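# Seat storage fan module 1 and latch its handle

## Task

In the storage system's top row, fan module 1 sticks out and is not fully seated. Push it all the way in, then close its handle far enough that the latch catches and holds it shut.

## Robot and tools

Robot: two arms, left_arm on the robot's own left (+y side) and right_arm on the right (-y side). Each ends in a five-finger hand; right_arm has a right hand and left_arm its mirror-image left hand. Bases sit near (+0.005, ±0.373, +1.038) m in the scene frame.

Scene frame: origin on the floor at the centre of the robot's foot, +x forward, +y to the robot's left, +z up. All positions in results are in metres in this frame, orientations as quat_wxyz. The storage rack need not be square to the robot. Printed hand positions can be a few cm off, more at long reach.

Hand point: a point fixed to the palm, 0.05 m in front of it and 0.15 m from the wrist face along the fingers. Its +z runs along straight fingers, +y out of the palm, +x across the palm away from the thumb (toward the thumb for the left hand). Straight fingertips reach 0.06-0.07 m past the point and sit 0.06 m behind it along -y. A wrist bracket on the little-finger side can also strike things.

Row layout (used by execute_actions and move): always 28 numbers in [-1, 1], both arms even if one is idle. Order: left dx, dy, dz, rx, ry, rz, then left little, ring, middle, index, thumb_bend, thumb_turn, force_limit, speed; then the same 14 for the right arm. The six pose numbers are offsets, not poses: they are measured along scene axes from that arm's current Hand target (the last commanded pose shown in the result), and the rotation part is a rotation vector about the hand point's position. Scale: 1.0 equals 0.6 m for dx, dy, dz and 180 degrees for rotations. All zeros re-requests the current Hand target. Since each action or move starts from the Hand target at that moment, sending the same offset twice moves twice as far. Orientation commands are clipped to within 40 degrees of the measured one each step.

Hand numbers: for each finger +1 straight/open, -1 curled/closed; thumb_bend +1 straight, -1 fully bent; thumb_turn +1 beside the palm, -1 in front of it facing the fingers. force_limit maps -1..+1 to about 0..10 N fingertip stop force (0..15 N for the two thumb motors). speed rises from near zero at -1 to full at +0.48 and above. There is no 'no change' value: to keep a hand as is, resend its last eight numbers actually executed (or, before any, its hand_measured plus hand_force_limit and hand_speed). A fingers-closed-with-thumb-in-front grip fits objects 0.035-0.065 m thick or handles down to about 0.025 m. For gentle closing use speed at or below -0.94.

Tools:
- execute_actions(actions, cameras): actions is a list of actions; each action is up to 15 rows, one per 1/30 s step, with the last row held to fill 15 steps. Every row counts from the Hand target at the action's start, not from the previous row. An empty list returns state plus all camera images.
- move(target, speed, blend, blocking, cameras): straight-line path of each hand point to its offset target. target is one 28-number row or a list of up to 15 rows, all offsets counted from the same starting Hand targets. speed in m/s, 0.002 to 4.3, default 0.25 (turn rate twice that in rad/s), one value or one per target. blend in metres rounds corners between listed targets; 0 stops at each. Paths avoid nothing. The whole move is capped at 10 s. blocking=false returns after about 0.5 s while it continues.
- wait(seconds 0-10): let the scene run holding last commands.
- stop(): brake the running move.
- zoom_image(camera, region [x0,y0,x1,y1] px, max 504x504): enlarge part of the newest image of cam_head_left (896x504), cam_head_right (896x504), cam_left_wrist or cam_right_wrist (672x504).
- show_instructions(): displays the reference images (work order pages).
- finished_scene(scene=1): ends the scene for good; the module must stay seated and latched without the robot.

Results: end_effector_position and quat per arm, Hand target, Joint positions, torques (include weight, offsets and noise; joints 3 and 4 wrap at ±28 N m), Joint velocities (may be omitted if all near zero), and hand_measured, hand_stopped_by (moving, target, force, stalled, fault), hand_load_n (positive when the finger is pushed open), each in the hand-number order. A move adds a 'move:' line: done, off_target, moving, held or fault, plus limits such as paced or held. done means within 10 mm and 2 degrees; neither done nor off_target tells you about contact. Resting 1-5 cm short of the command, usually low, is normal sag; send the remaining gap as a new offset if needed.

Cautions: approach slowly; faster contact hits harder and aiming far past a surface presses harder. To end a push, command back past the hand's current position. Keep arms apart: arm-to-arm contact, or a hand gripping the other hand's fingers, can end the scene. Do not knock anything out of the workspace or let parts fall. Avoid paths near an arm's own base. Long pushes, stretched arms or held loads heat motors; a MOTOR HOT line warns, and at 100 °C the arm drops for 30-60 s. Scene time keeps running while you think.

Each tool is called after "Request:" as a command line: name --argument value for each argument, lists and objects as JSON in quotes; but a table of rows of numbers goes row by row, as --pt "numbers of a row", without its own name.

Reference images:

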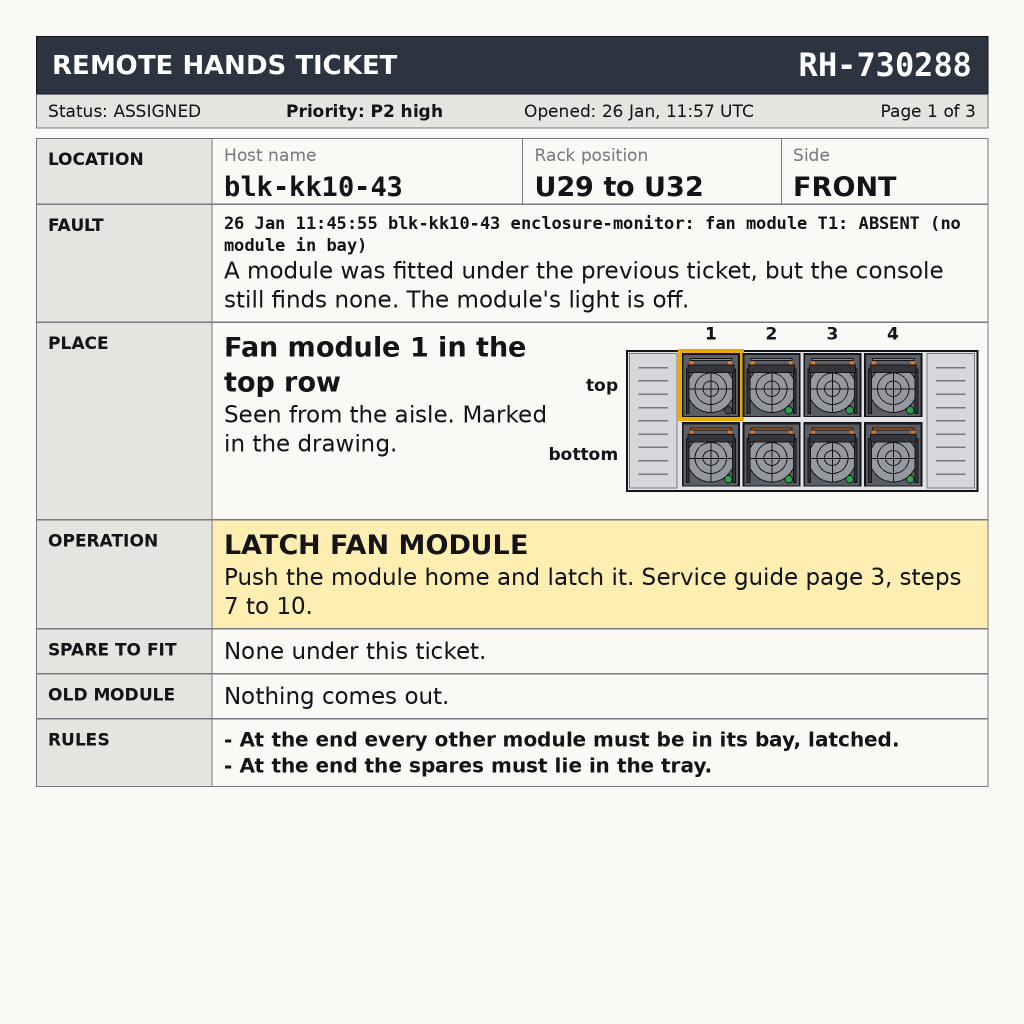

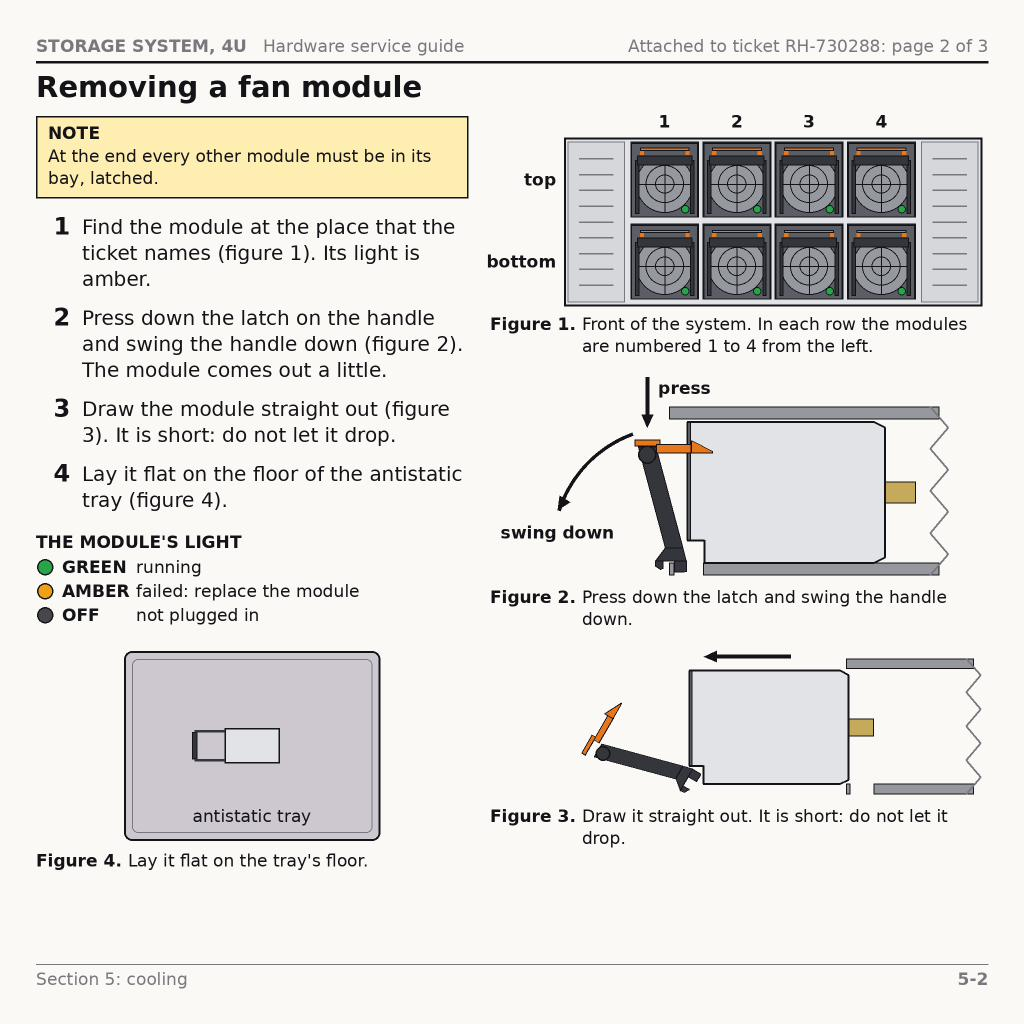

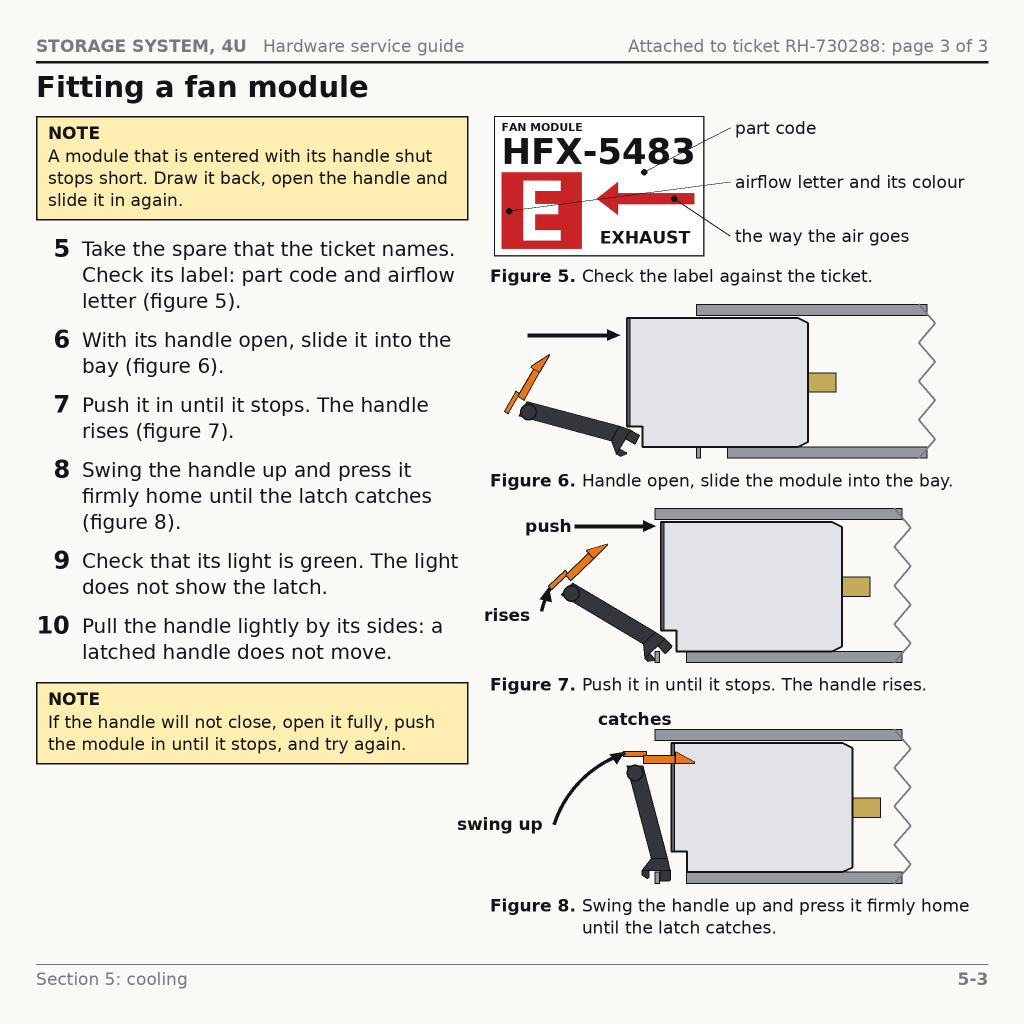

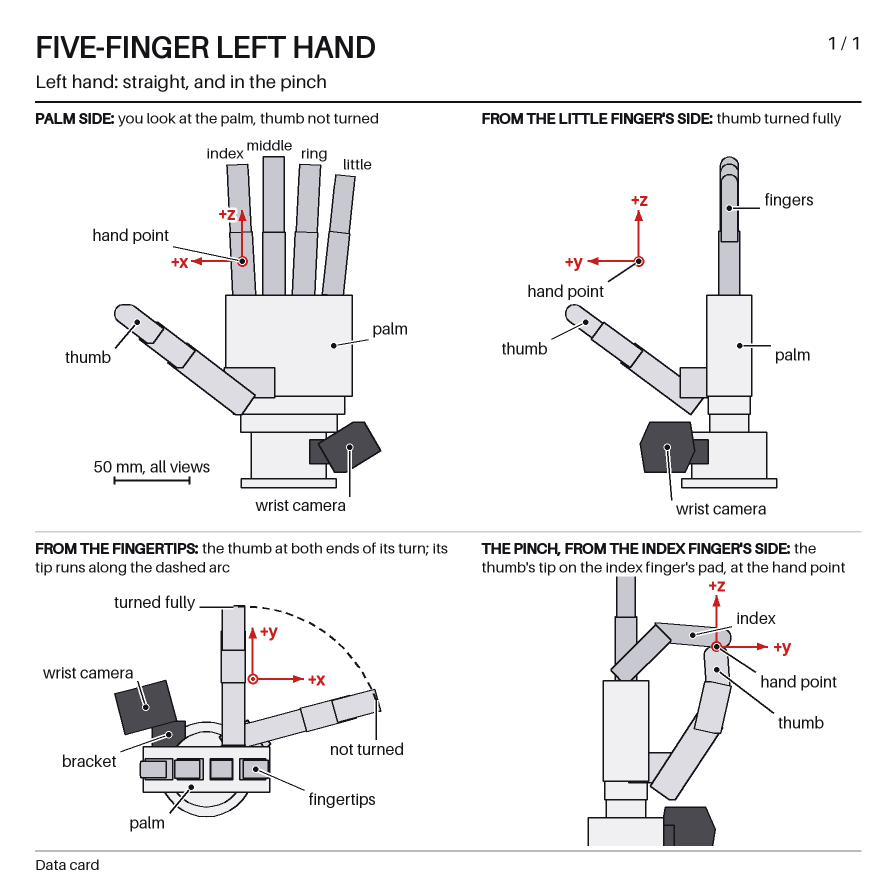

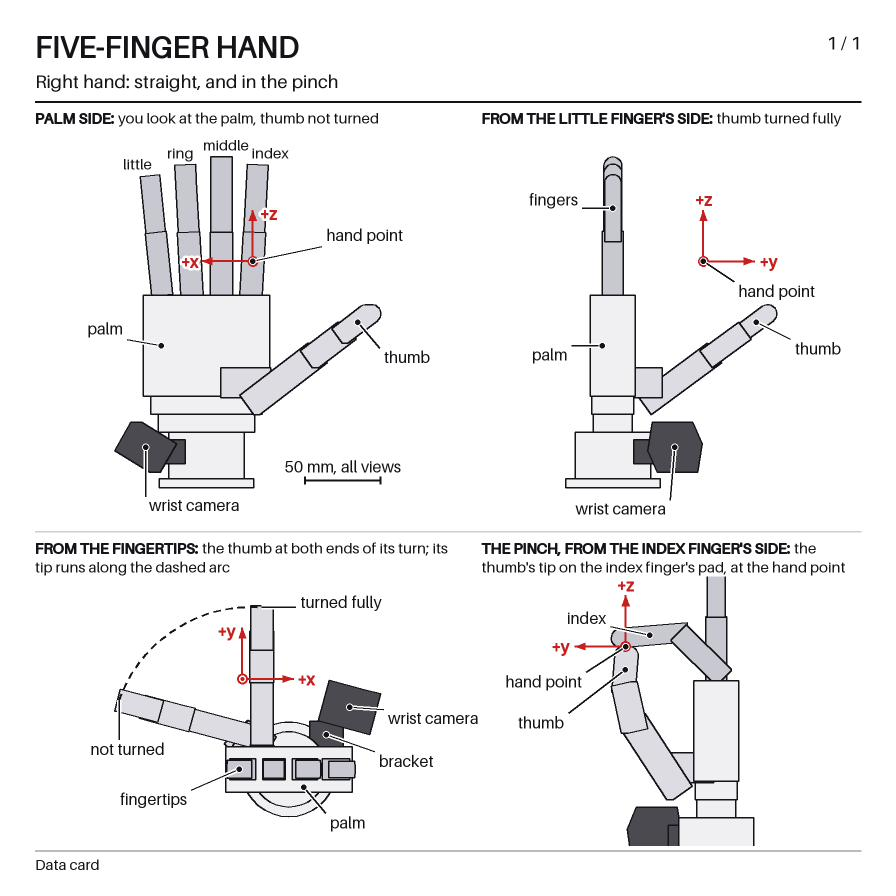

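## Session

Request:
execute_actions --actions '[]'

Scene clock: 0.00 s.
left_arm: end_effector_position=(+0.5670, +0.5379, +0.9009) hand_measured=(+1.000, +1.000, +1.000, +1.000, +1.000, +1.000) hand_load_n=(+0.0, +0.0, +0.0, +0.0, +0.0, +0.0) hand_stopped_by=(target, target, target, target, target, target) hand_force_limit=0.00 hand_speed=-0.80 end_effector_quat_wxyz=(+0.358, -0.223, +0.890, -0.171) | right_arm: end_effector_position=(+0.5602, -0.2789, +1.0922) hand_measured=(+1.000, +1.000, +1.000, +1.000, +1.000, +1.000) hand_load_n=(+0.0, +0.0, +0.0, +0.0, +0.0, +0.0) hand_stopped_by=(target, target, target, target, target, target) hand_force_limit=0.00 hand_speed=-0.80 end_effector_quat_wxyz=(-0.151, +0.795, -0.585, -0.059)
Joint positions: left_arm=[-1.239 1.776 0.879 0.311 0.437 1.212] | right_arm=[1.631 1.684 1.54 -1.093 -0.296 -0.245]
Joint velocities: within noise
Joint torques (N m): no reading
Heat: left arm: hottest waist 26 °C; right arm: hottest shoulder 27 °C.
Hand target: left_arm +0.5743, +0.5401, +0.9038; +0.364, -0.221, +0.889, -0.170 | right_arm +0.5684, -0.2787, +1.0958; -0.155, +0.795, -0.584, -0.053

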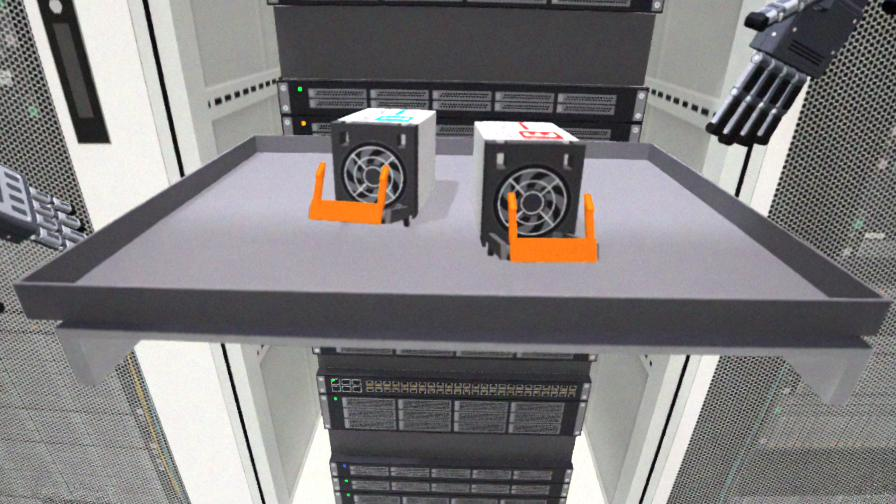

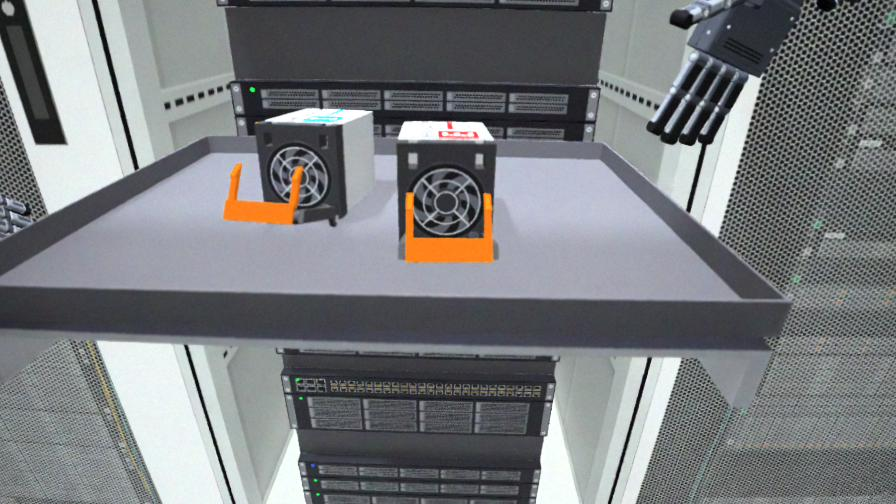

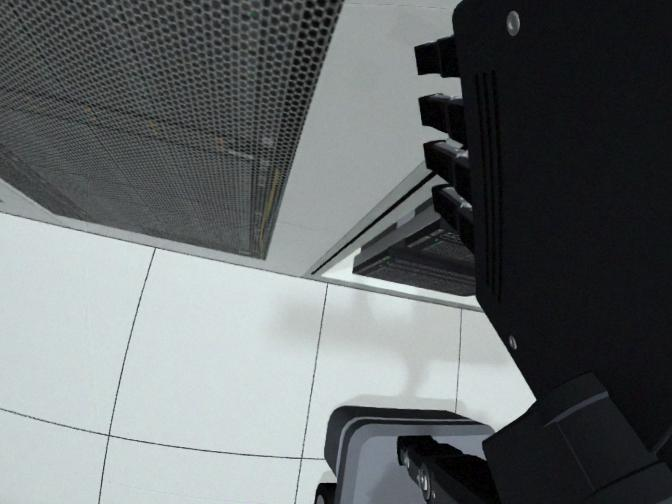

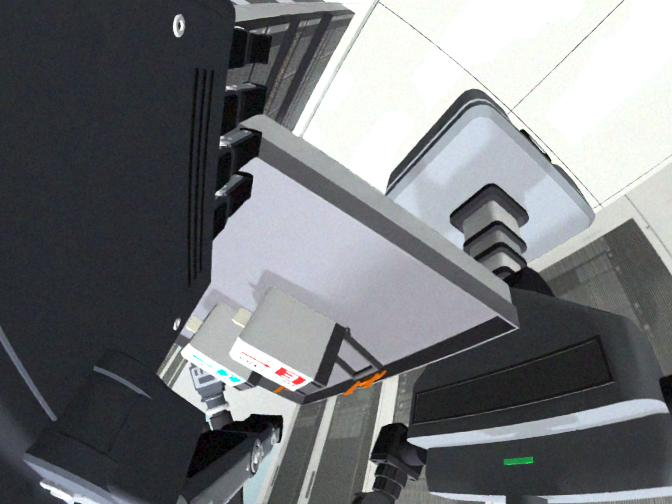

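Request:
zoom_image --camera "cam_head_left" --region '[200, 0, 704, 200]'

Request:
zoom_image --camera "cam_head_left" --region '[200, 330, 704, 504]'

Scaled by 1.000.

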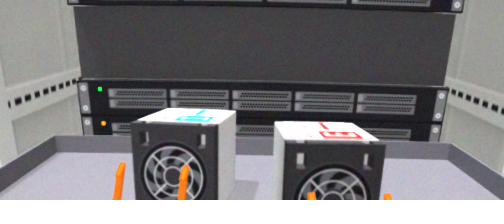

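Scaled by 1.000.

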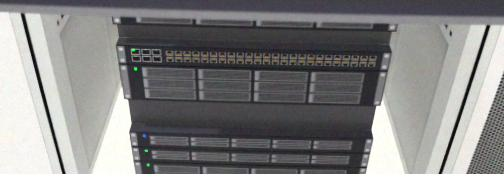

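Request:
move --target '[-0.207, -0.067, 0.66, 0.183, -0.246, -0.024, 1,1,1,1,1,1, 0,-0.8, 0,0,0,0,0,0, 1,1,1,1,1,1, 0,-0.8]' --cameras '["all"]'

Scene clock: 79.13 s.
left_arm: end_effector_position=(+0.4553, +0.4958, +1.3115) hand_measured=(+1.000, +1.000, +1.000, +1.000, +1.000, +1.000) hand_load_n=(+0.0, +0.0, +0.0, +0.0, +0.0, +0.0) hand_stopped_by=(target, target, target, target, target, target) hand_force_limit=0.00 hand_speed=-0.80 end_effector_quat_wxyz=(+0.716, +0.003, +0.698, -0.006) | right_arm: end_effector_position=(+0.5602, -0.2789, +1.0922) hand_measured=(+1.000, +1.000, +1.000, +1.000, +1.000, +1.000) hand_load_n=(+0.0, +0.0, +0.0, +0.0, +0.0, +0.0) hand_stopped_by=(target, target, target, target, target, target) hand_force_limit=0.00 hand_speed=-0.80 end_effector_quat_wxyz=(-0.151, +0.795, -0.585, -0.059)
Joint positions: left_arm=[-1.239 0.577 0.41 0.443 0.348 1.478] | right_arm=[1.631 1.684 1.54 -1.093 -0.296 -0.245]
Joint torques (N m): left_arm=[1.26 -1.55 8.05 1.35 0 0.16] | right_arm=[-0.09 -20.89 11 0.29 -0.17 0]
Heat: left arm: hottest shoulder 30 °C; right arm: hottest elbow 36 °C.
Hand target: left_arm +0.4500, +0.4999, +1.2998; +0.707, +0.000, +0.707, +0.000 | right_arm +0.5684, -0.2787, +1.0958; -0.155, +0.795, -0.584, -0.053
Off the commanded pose: left_arm 0.013 m, 2 deg | right_arm 0.009 m, 1 deg.
move: off_target (left_arm)

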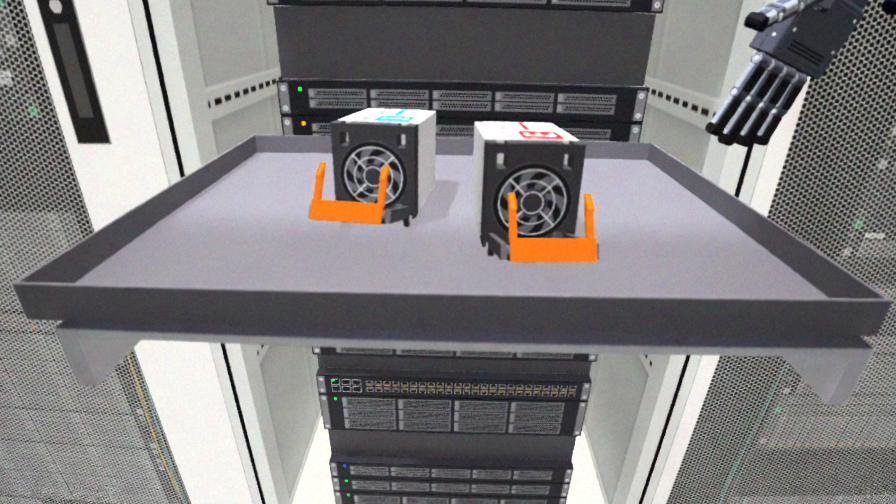

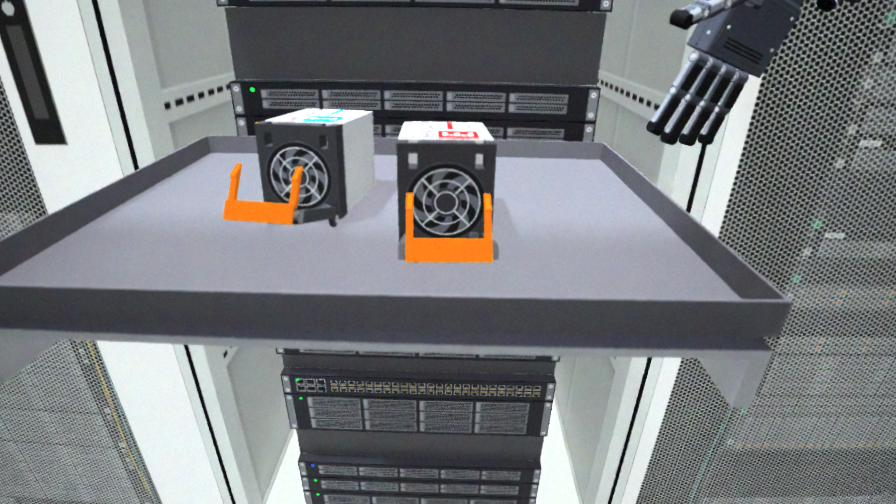

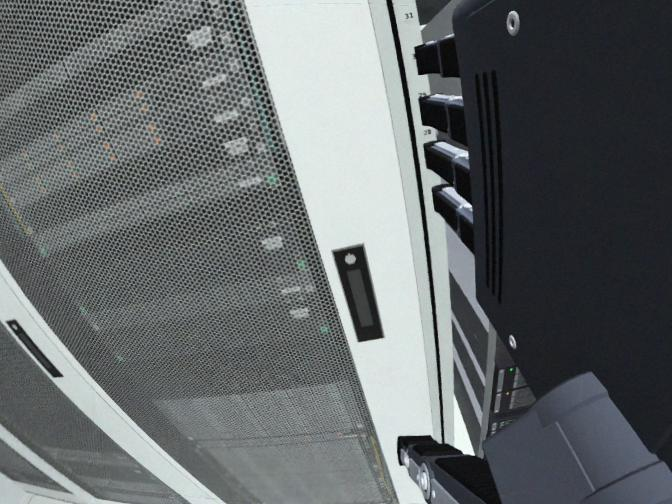

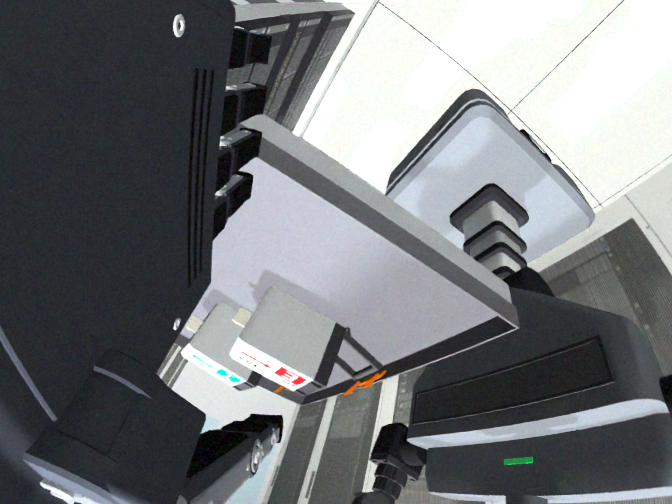

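Request:
move --target '[0, 0, 0, -0.5, 0, 0, 1,1,1,1,1,1, 0,-0.8, 0,0,0,0,0,0, 1,1,1,1,1,1, 0,-0.8]' --speed 0.5 --cameras '["cam_left_wrist", "cam_head_left"]'

Scene clock: 101.30 s.
left_arm: end_effector_position=(+0.4393, +0.4904, +1.2726) hand_measured=(+1.000, +1.000, +1.000, +1.000, +1.000, +1.000) hand_load_n=(+0.0, +0.0, +0.0, +0.0, +0.0, +0.0) hand_stopped_by=(target, target, target, target, target, target) hand_force_limit=0.00 hand_speed=-0.80 end_effector_quat_wxyz=(-0.480, +0.518, -0.503, +0.498) | right_arm: end_effector_position=(+0.5602, -0.2789, +1.0922) hand_measured=(+1.000, +1.000, +1.000, +1.000, +1.000, +1.000) hand_load_n=(+0.0, +0.0, +0.0, +0.0, +0.0, +0.0) hand_stopped_by=(target, target, target, target, target, target) hand_force_limit=0.00 hand_speed=-0.80 end_effector_quat_wxyz=(-0.151, +0.795, -0.585, -0.059)
Joint positions: left_arm=[-0.852 0.725 0.459 0.523 0.722 -0.2] | right_arm=[1.631 1.684 1.54 -1.093 -0.296 -0.245]
Joint velocities: left_arm=[within noise] | right_arm=[-0.015 -0.005 0.002 -0.017 -0.154 0.081]
Joint torques (N m): left_arm=[1.73 -1.73 12.18 2.3 -0.11 -0.13] | right_arm=[0.26 -20.37 11 0.25 -0.16 -0.01]
Heat: left arm: hottest elbow 31 °C; right arm: hottest elbow 37 °C.
Hand target: left_arm +0.4500, +0.5000, +1.3000; +0.501, -0.500, +0.499, -0.500 | right_arm +0.5684, -0.2787, +1.0958; -0.155, +0.795, -0.584, -0.053
Off the commanded pose: left_arm 0.031 m, 3 deg | right_arm 0.009 m, 1 deg.
move: off_target (left_arm)
Images, in order (width x height): cam_head_left 896x504, cam_left_wrist 672x504.

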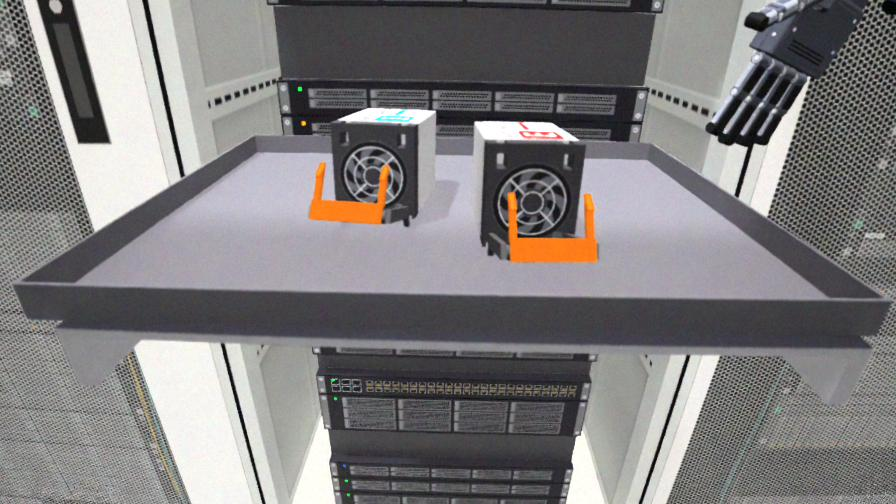

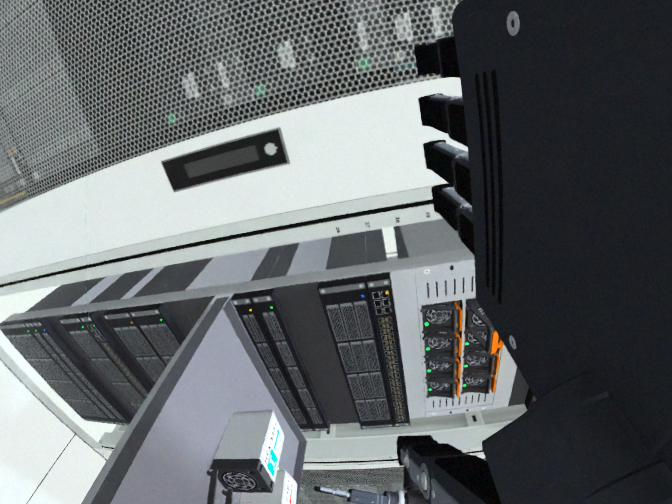

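Request:
zoom_image --camera "cam_left_wrist" --region '[400, 250, 540, 430]'

Scaled by 2.800 from the camera's 672x504 image, which has a finer 960x720 frame.

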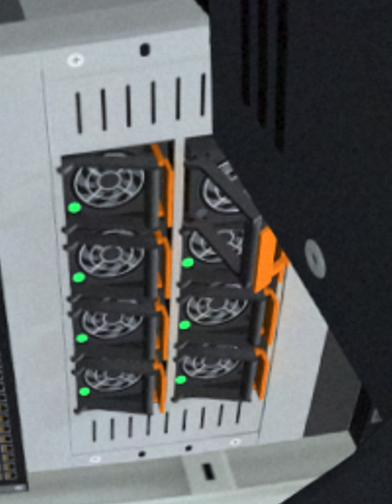

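Request:
move --target '[0, -0.583, 0.33, 0, 0, 0.161, 1,1,1,1,1,1, 0,-0.8, 0,0,0,0,0,0, 1,1,1,1,1,1, 0,-0.8]' --speed 0.4 --cameras '["cam_left_wrist", "cam_head_left", "cam_head_right"]'

Scene clock: 232.80 s.
left_arm: end_effector_position=(+0.4505, +0.1535, +1.4983) hand_measured=(+1.000, +1.000, +1.000, +1.000, +1.000, +1.000) hand_load_n=(+0.0, +0.0, +0.0, +0.0, +0.0, -0.5) hand_stopped_by=(target, target, target, target, target, target) hand_force_limit=0.00 hand_speed=-0.80 end_effector_quat_wxyz=(-0.587, +0.602, -0.386, +0.379) | right_arm: end_effector_position=(+0.5602, -0.2789, +1.0922) hand_measured=(+1.000, +1.000, +1.000, +1.000, +1.000, +1.000) hand_load_n=(+0.0, +0.0, +0.0, +0.0, +0.0, +0.0) hand_stopped_by=(target, target, target, target, target, target) hand_force_limit=0.00 hand_speed=-0.80 end_effector_quat_wxyz=(-0.151, +0.795, -0.585, -0.059)
Joint positions: left_arm=[-2.715 1.118 1.103 1.551 -1.378 1.438] | right_arm=[1.631 1.684 1.54 -1.093 -0.296 -0.245]
Joint torques (N m): left_arm=[-0.79 -5.25 8.1 0.21 1.13 0.07] | right_arm=[0.32 -20.31 10.99 0.28 -0.17 -0.03]
Heat: left arm: hottest elbow 52 °C; right arm: hottest elbow 39 °C.
Hand target: left_arm +0.4501, +0.1503, +1.4980; +0.610, -0.609, +0.358, -0.359 | right_arm +0.5684, -0.2787, +1.0958; -0.155, +0.795, -0.584, -0.053
Off the commanded pose: left_arm 0.003 m, 5 deg | right_arm 0.009 m, 1 deg.
joint sent to its limit (left arm) — joint 4 (wrist pitch), upper limit. The joint targets are off in orientation, not in position.
move: off_target (left_arm)
Images, in order (width x height): cam_head_left 896x504, cam_head_right 896x504, cam_left_wrist 672x504.

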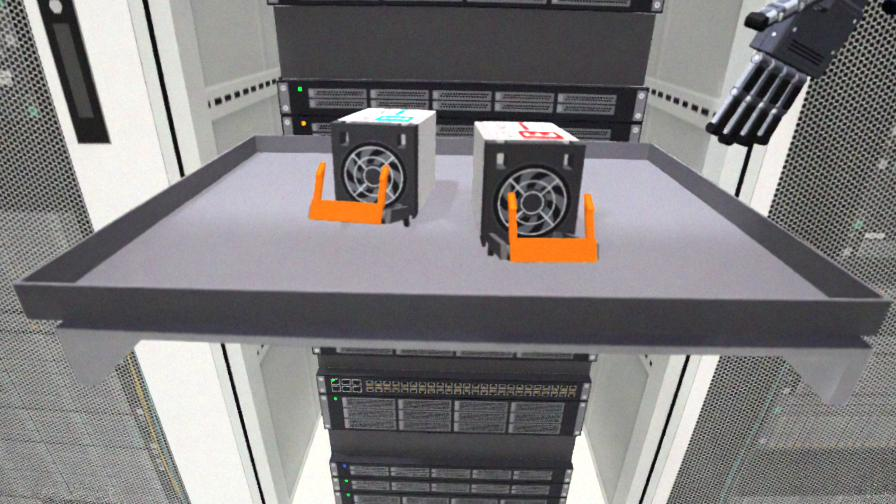

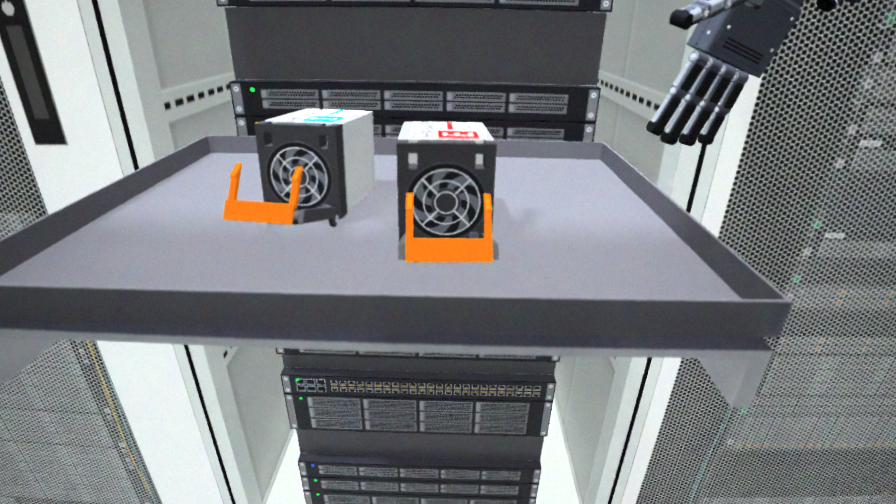

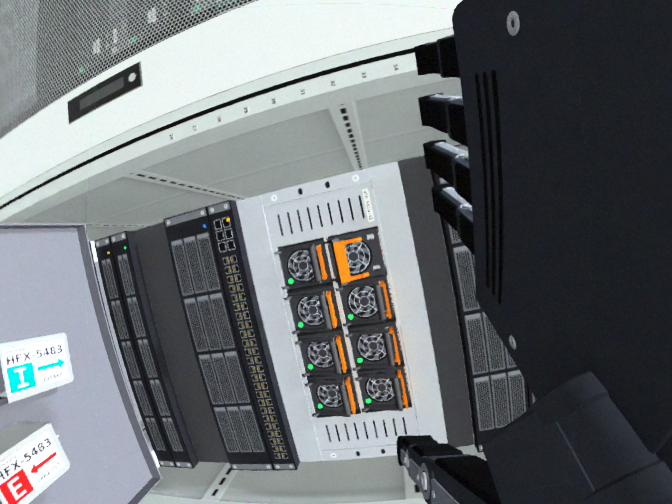

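Request:
zoom_image --camera "cam_left_wrist" --region '[240, 160, 460, 480]'

Scaled by 1.575 from the camera's 672x504 image, which has a finer 960x720 frame.

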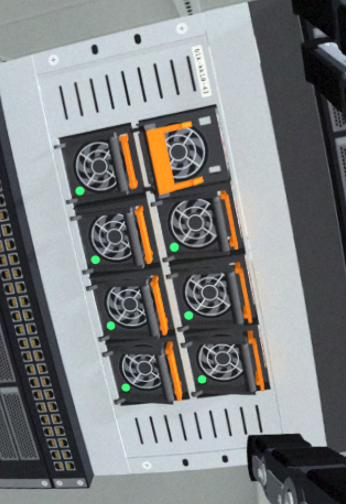

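Request:
move --target '[0.25, 0.166, -0.045, 0, 0, -0.1615, 1,1,1,1,1,1, 0,-0.8, 0,0,0,0,0,0, 1,1,1,1,1,1, 0,-0.8]' --speed 0.3 --cameras '["cam_left_wrist", "cam_head_left"]'

Scene clock: 315.67 s.
left_arm: end_effector_position=(+0.5873, +0.2436, +1.4327) hand_measured=(+1.000, +1.000, +1.000, +1.000, +1.000, +1.000) hand_load_n=(+0.0, +0.0, +0.0, +0.0, +0.0, +0.0) hand_stopped_by=(target, target, target, target, target, target) hand_force_limit=0.00 hand_speed=-0.80 end_effector_quat_wxyz=(-0.490, +0.501, -0.521, +0.488) | right_arm: end_effector_position=(+0.5602, -0.2789, +1.0922) hand_measured=(+1.000, +1.000, +1.000, +1.000, +1.000, +1.000) hand_load_n=(+0.0, +0.0, +0.0, +0.0, +0.0, +0.0) hand_stopped_by=(target, target, target, target, target, target) hand_force_limit=0.00 hand_speed=-0.80 end_effector_quat_wxyz=(-0.151, +0.795, -0.585, -0.059)
Joint positions: left_arm=[-1.93 0.902 1.053 0.049 -0.321 0.093] | right_arm=[1.631 1.684 1.54 -1.093 -0.296 -0.245]
Joint torques (N m): left_arm=[1.2 -5.83 14.95 1.24 0.17 -0.03] | right_arm=[0.15 -20.66 11.1 0.32 -0.15 -0.02]
Heat: left arm: hottest elbow 41 °C; right arm: hottest elbow 40 °C.
Hand target: left_arm +0.6000, +0.2497, +1.4710; +0.500, -0.499, +0.500, -0.501 | right_arm +0.5684, -0.2787, +1.0958; -0.155, +0.795, -0.584, -0.053
Off the commanded pose: left_arm 0.041 m, 3 deg | right_arm 0.009 m, 1 deg.
move: off_target (left_arm)
Images, in order (width x height): cam_head_left 896x504, cam_left_wrist 672x504.

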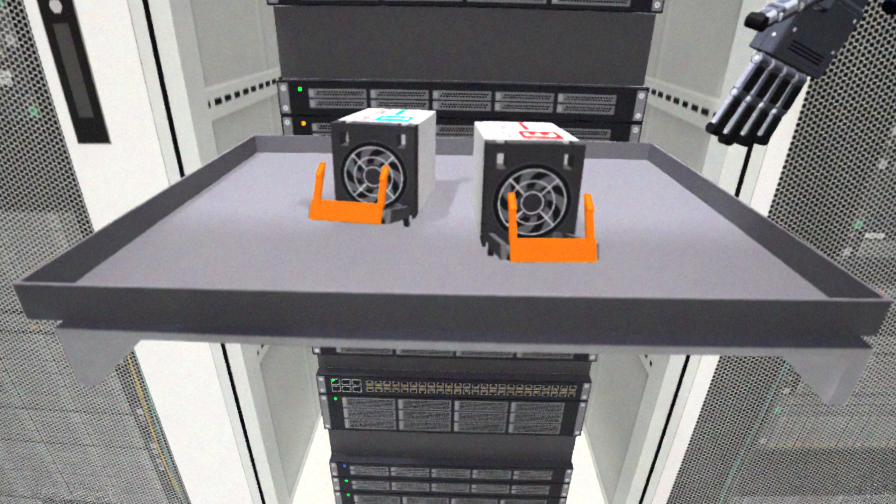

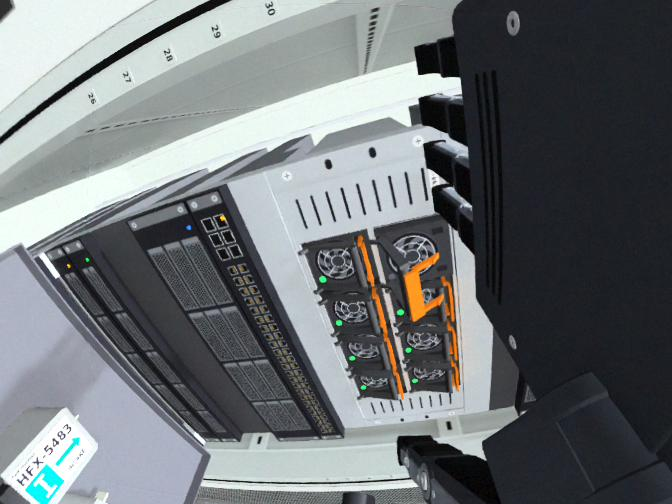

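Request:
zoom_image --camera "cam_left_wrist" --region '[280, 200, 480, 400]'

Scaled by 2.520 from the camera's 672x504 image, which has a finer 960x720 frame.

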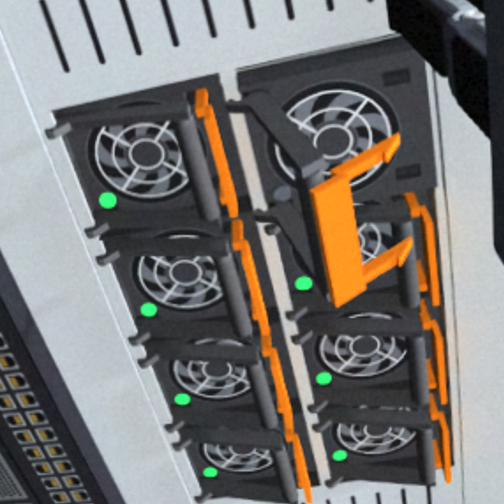

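Request:
move --target '[0.183, -0.242, 0.023, 0, 0, 0, -1,-1,1,1,1,1, 0,-0.2, 0,0,0,0,0,0, 1,1,1,1,1,1, 0,-0.8]' --speed 0.2 --cameras '["cam_left_wrist"]'

Scene clock: 457.13 s.
left_arm: end_effector_position=(+0.6994, +0.1619, +1.4550) hand_measured=(-1.000, -1.000, +1.000, +1.000, +1.000, +1.000) hand_load_n=(+0.0, +0.0, +0.5, -2.0, +0.0, +0.0) hand_stopped_by=(target, target, target, target, target, target) hand_force_limit=0.00 hand_speed=-0.20 end_effector_quat_wxyz=(-0.524, +0.526, -0.493, +0.454) | right_arm: end_effector_position=(+0.5602, -0.2789, +1.0922) hand_measured=(+1.000, +1.000, +1.000, +1.000, +1.000, +1.000) hand_load_n=(+0.0, +0.0, +0.0, +0.0, +0.0, +0.0) hand_stopped_by=(target, target, target, target, target, target) hand_force_limit=0.00 hand_speed=-0.80 end_effector_quat_wxyz=(-0.151, +0.795, -0.585, -0.059)
Joint positions: left_arm=[-2.085 1.277 1.431 0.08 -0.591 0.151] | right_arm=[1.631 1.684 1.54 -1.093 -0.296 -0.245]
Joint torques (N m): left_arm=[-5.83 -9.05 15.66 1.78 2.07 0] | right_arm=[0.38 -20.66 11.11 0.28 -0.19 0.03]
Heat: left arm: hottest elbow 75 °C; right arm: hottest elbow 41 °C.
Hand target: left_arm +0.7099, +0.1046, +1.4848; +0.500, -0.499, +0.500, -0.501 | right_arm +0.5684, -0.2787, +1.0958; -0.155, +0.795, -0.584, -0.053
Off the commanded pose: left_arm 0.065 m, 7 deg | right_arm 0.009 m, 1 deg.
move: off_target (left_arm)
Images, in order (width x height): cam_left_wrist 672x504.

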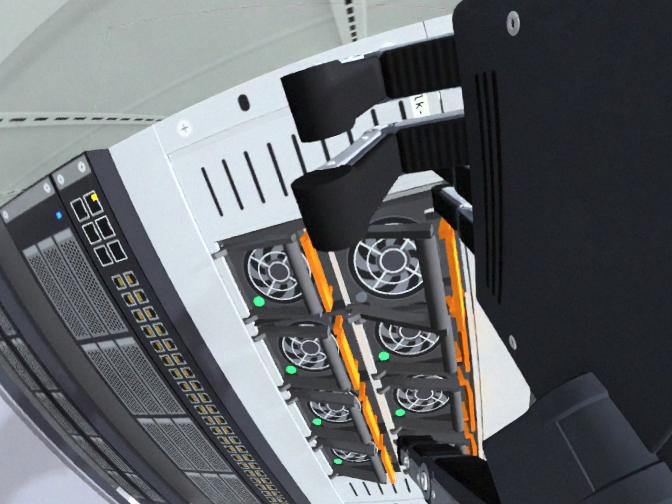

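Request:
zoom_image --camera "cam_left_wrist" --region '[200, 180, 500, 480]'

Scaled by 1.680 from the camera's 672x504 image, which has a finer 960x720 frame.

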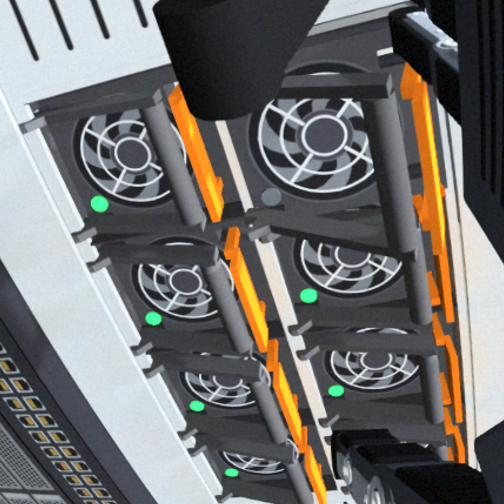

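Request:
move --target '[-0.317, 0.16, -0.058, 0, 0, 0, -1,-1,1,1,1,1, 0,-0.2, 0,0,0,0,0,0, 1,1,1,1,1,1, 0,-0.8]' --speed 0.2 --cameras '["cam_left_wrist"]'

Scene clock: 476.70 s.
left_arm: end_effector_position=(+0.5235, +0.2067, +1.4602) hand_measured=(-1.000, -1.000, +1.000, +1.000, +1.000, +1.000) hand_load_n=(+0.0, +0.0, +0.0, +0.0, +0.0, +0.0) hand_stopped_by=(target, target, target, target, target, target) hand_force_limit=0.00 hand_speed=-0.20 end_effector_quat_wxyz=(-0.504, +0.503, -0.489, +0.504) | right_arm: end_effector_position=(+0.5602, -0.2789, +1.0922) hand_measured=(+1.000, +1.000, +1.000, +1.000, +1.000, +1.000) hand_load_n=(+0.0, +0.0, +0.0, +0.0, +0.0, +0.0) hand_stopped_by=(target, target, target, target, target, target) hand_force_limit=0.00 hand_speed=-0.80 end_effector_quat_wxyz=(-0.151, +0.795, -0.585, -0.059)
Joint positions: left_arm=[-2.185 0.781 0.974 0.108 -0.591 0.159] | right_arm=[1.631 1.684 1.54 -1.093 -0.296 -0.245]
Joint torques (N m): left_arm=[-1.14 -3.49 8.43 1.59 0.03 0.1] | right_arm=[0.67 -20.89 11.03 0.29 -0.17 0]
Heat: left arm: hottest elbow 70 °C; right arm: hottest elbow 41 °C.
Hand target: left_arm +0.5196, +0.2007, +1.4500; +0.500, -0.499, +0.500, -0.500 | right_arm +0.5684, -0.2787, +1.0958; -0.155, +0.795, -0.584, -0.053
Off the commanded pose: left_arm 0.012 m, 1 deg | right_arm 0.009 m, 1 deg.
move: off_target (left_arm)
Images, in order (width x height): cam_left_wrist 672x504.

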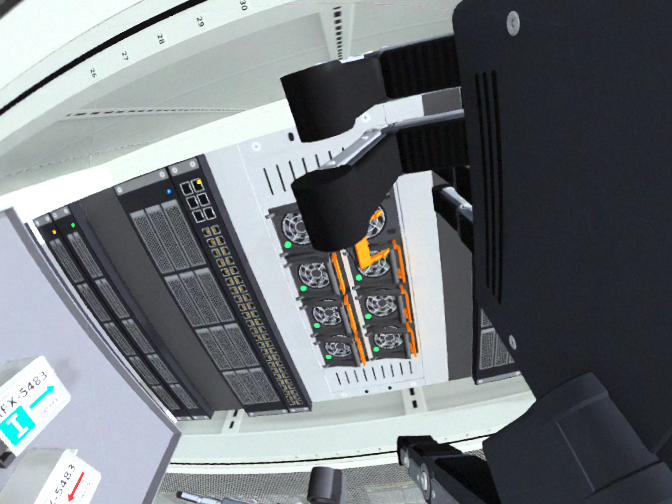

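Request:
move --target '[-0.033, -0.085, 0.033, 0.5, 0, 0, 0.6,0.6,1,1,1,1, 0,-0.2, 0,0,0,0,0,0, 1,1,1,1,1,1, 0,-0.8]' --speed 0.5 --cameras '["cam_left_wrist"]'

Scene clock: 554.27 s.
left_arm: end_effector_position=(+0.4974, +0.1569, +1.4561) hand_measured=(+0.600, +0.600, +1.000, +1.000, +1.000, +1.000) hand_load_n=(+0.0, +0.0, +0.0, +0.0, +0.0, +0.0) hand_stopped_by=(target, target, target, target, target, target) hand_force_limit=0.00 hand_speed=-0.20 end_effector_quat_wxyz=(+0.699, +0.007, +0.715, +0.010) | right_arm: end_effector_position=(+0.5602, -0.2789, +1.0922) hand_measured=(+1.000, +1.000, +1.000, +1.000, +1.000, +1.000) hand_load_n=(+0.0, +0.0, +0.0, +0.0, +0.0, +0.0) hand_stopped_by=(target, target, target, target, target, target) hand_force_limit=0.00 hand_speed=-0.80 end_effector_quat_wxyz=(-0.151, +0.795, -0.585, -0.059)
Joint positions: left_arm=[-2.567 1.03 1.007 0.396 -0.953 1.906] | right_arm=[1.631 1.684 1.54 -1.093 -0.296 -0.245]
Joint torques (N m): left_arm=[-1.61 -5.66 11.25 1.99 0.41 0.12] | right_arm=[-0.03 -20.72 11.06 0.29 -0.19 -0.02]
Heat: left arm: hottest elbow 52 °C; right arm: hottest elbow 42 °C.
Hand target: left_arm +0.4998, +0.1496, +1.4698; +0.707, +0.001, +0.707, -0.001 | right_arm +0.5684, -0.2787, +1.0958; -0.155, +0.795, -0.584, -0.053
Off the commanded pose: left_arm 0.016 m, 2 deg | right_arm 0.009 m, 1 deg.
move: off_target (left_arm)
Images, in order (width x height): cam_left_wrist 672x504.

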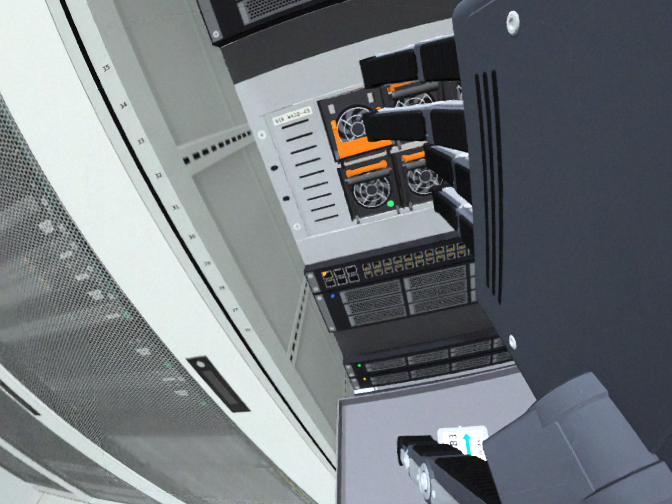

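Request:
move --target '[0.2, 0.065, 0.05, 0, 0, 0, 0.6,0.6,1,1,1,1, 0,-0.2, 0,0,0,0,0,0, 1,1,1,1,1,1, 0,-0.8]' --speed 0.25 --cameras '["cam_left_wrist"]'

Request:
zoom_image --camera "cam_left_wrist" --region '[250, 0, 490, 300]'

Scene clock: 572.80 s.
left_arm: end_effector_position=(+0.6065, +0.1830, +1.4682) hand_measured=(+0.600, +0.600, +1.000, +1.000, +1.000, +1.000) hand_load_n=(+0.0, +0.0, +0.0, +0.0, +0.0, +0.0) hand_stopped_by=(target, target, target, target, target, target) hand_force_limit=0.00 hand_speed=-0.20 end_effector_quat_wxyz=(+0.694, +0.021, +0.720, +0.005) | right_arm: end_effector_position=(+0.5602, -0.2789, +1.0922) hand_measured=(+1.000, +1.000, +1.000, +1.000, +1.000, +1.000) hand_load_n=(+0.0, +0.0, +0.0, +0.0, +0.0, +0.0) hand_stopped_by=(target, target, target, target, target, target) hand_force_limit=0.00 hand_speed=-0.80 end_effector_quat_wxyz=(-0.151, +0.795, -0.585, -0.059)
Joint positions: left_arm=[-2.297 1.147 1.212 0.189 -0.673 1.776] | right_arm=[1.631 1.684 1.54 -1.093 -0.296 -0.245]
Joint torques (N m): left_arm=[0.67 -8.64 14.6 1.09 0.26 0] | right_arm=[0.21 -20.78 11.03 0.42 -0.14 0.02]
Heat: left arm: hottest elbow 52 °C; right arm: hottest elbow 42 °C.
Hand target: left_arm +0.6199, +0.1885, +1.4998; +0.707, +0.001, +0.707, -0.001 | right_arm +0.5684, -0.2787, +1.0958; -0.155, +0.795, -0.584, -0.053
Off the commanded pose: left_arm 0.035 m, 3 deg | right_arm 0.009 m, 1 deg.
move: off_target (left_arm)
Images, in order (width x height): cam_left_wrist 672x504.

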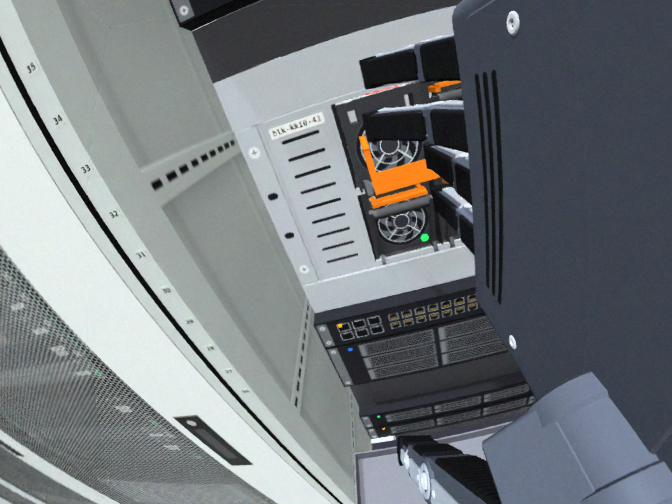

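Scaled by 1.680 from the camera's 672x504 image, which has a finer 960x720 frame.

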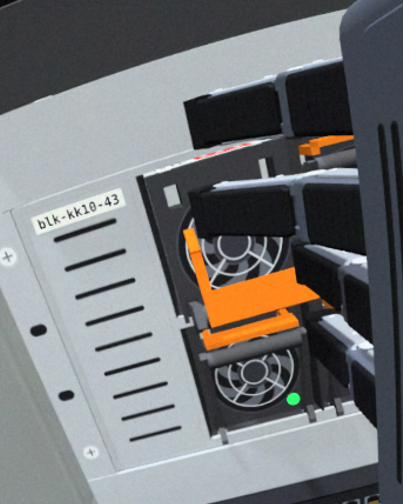

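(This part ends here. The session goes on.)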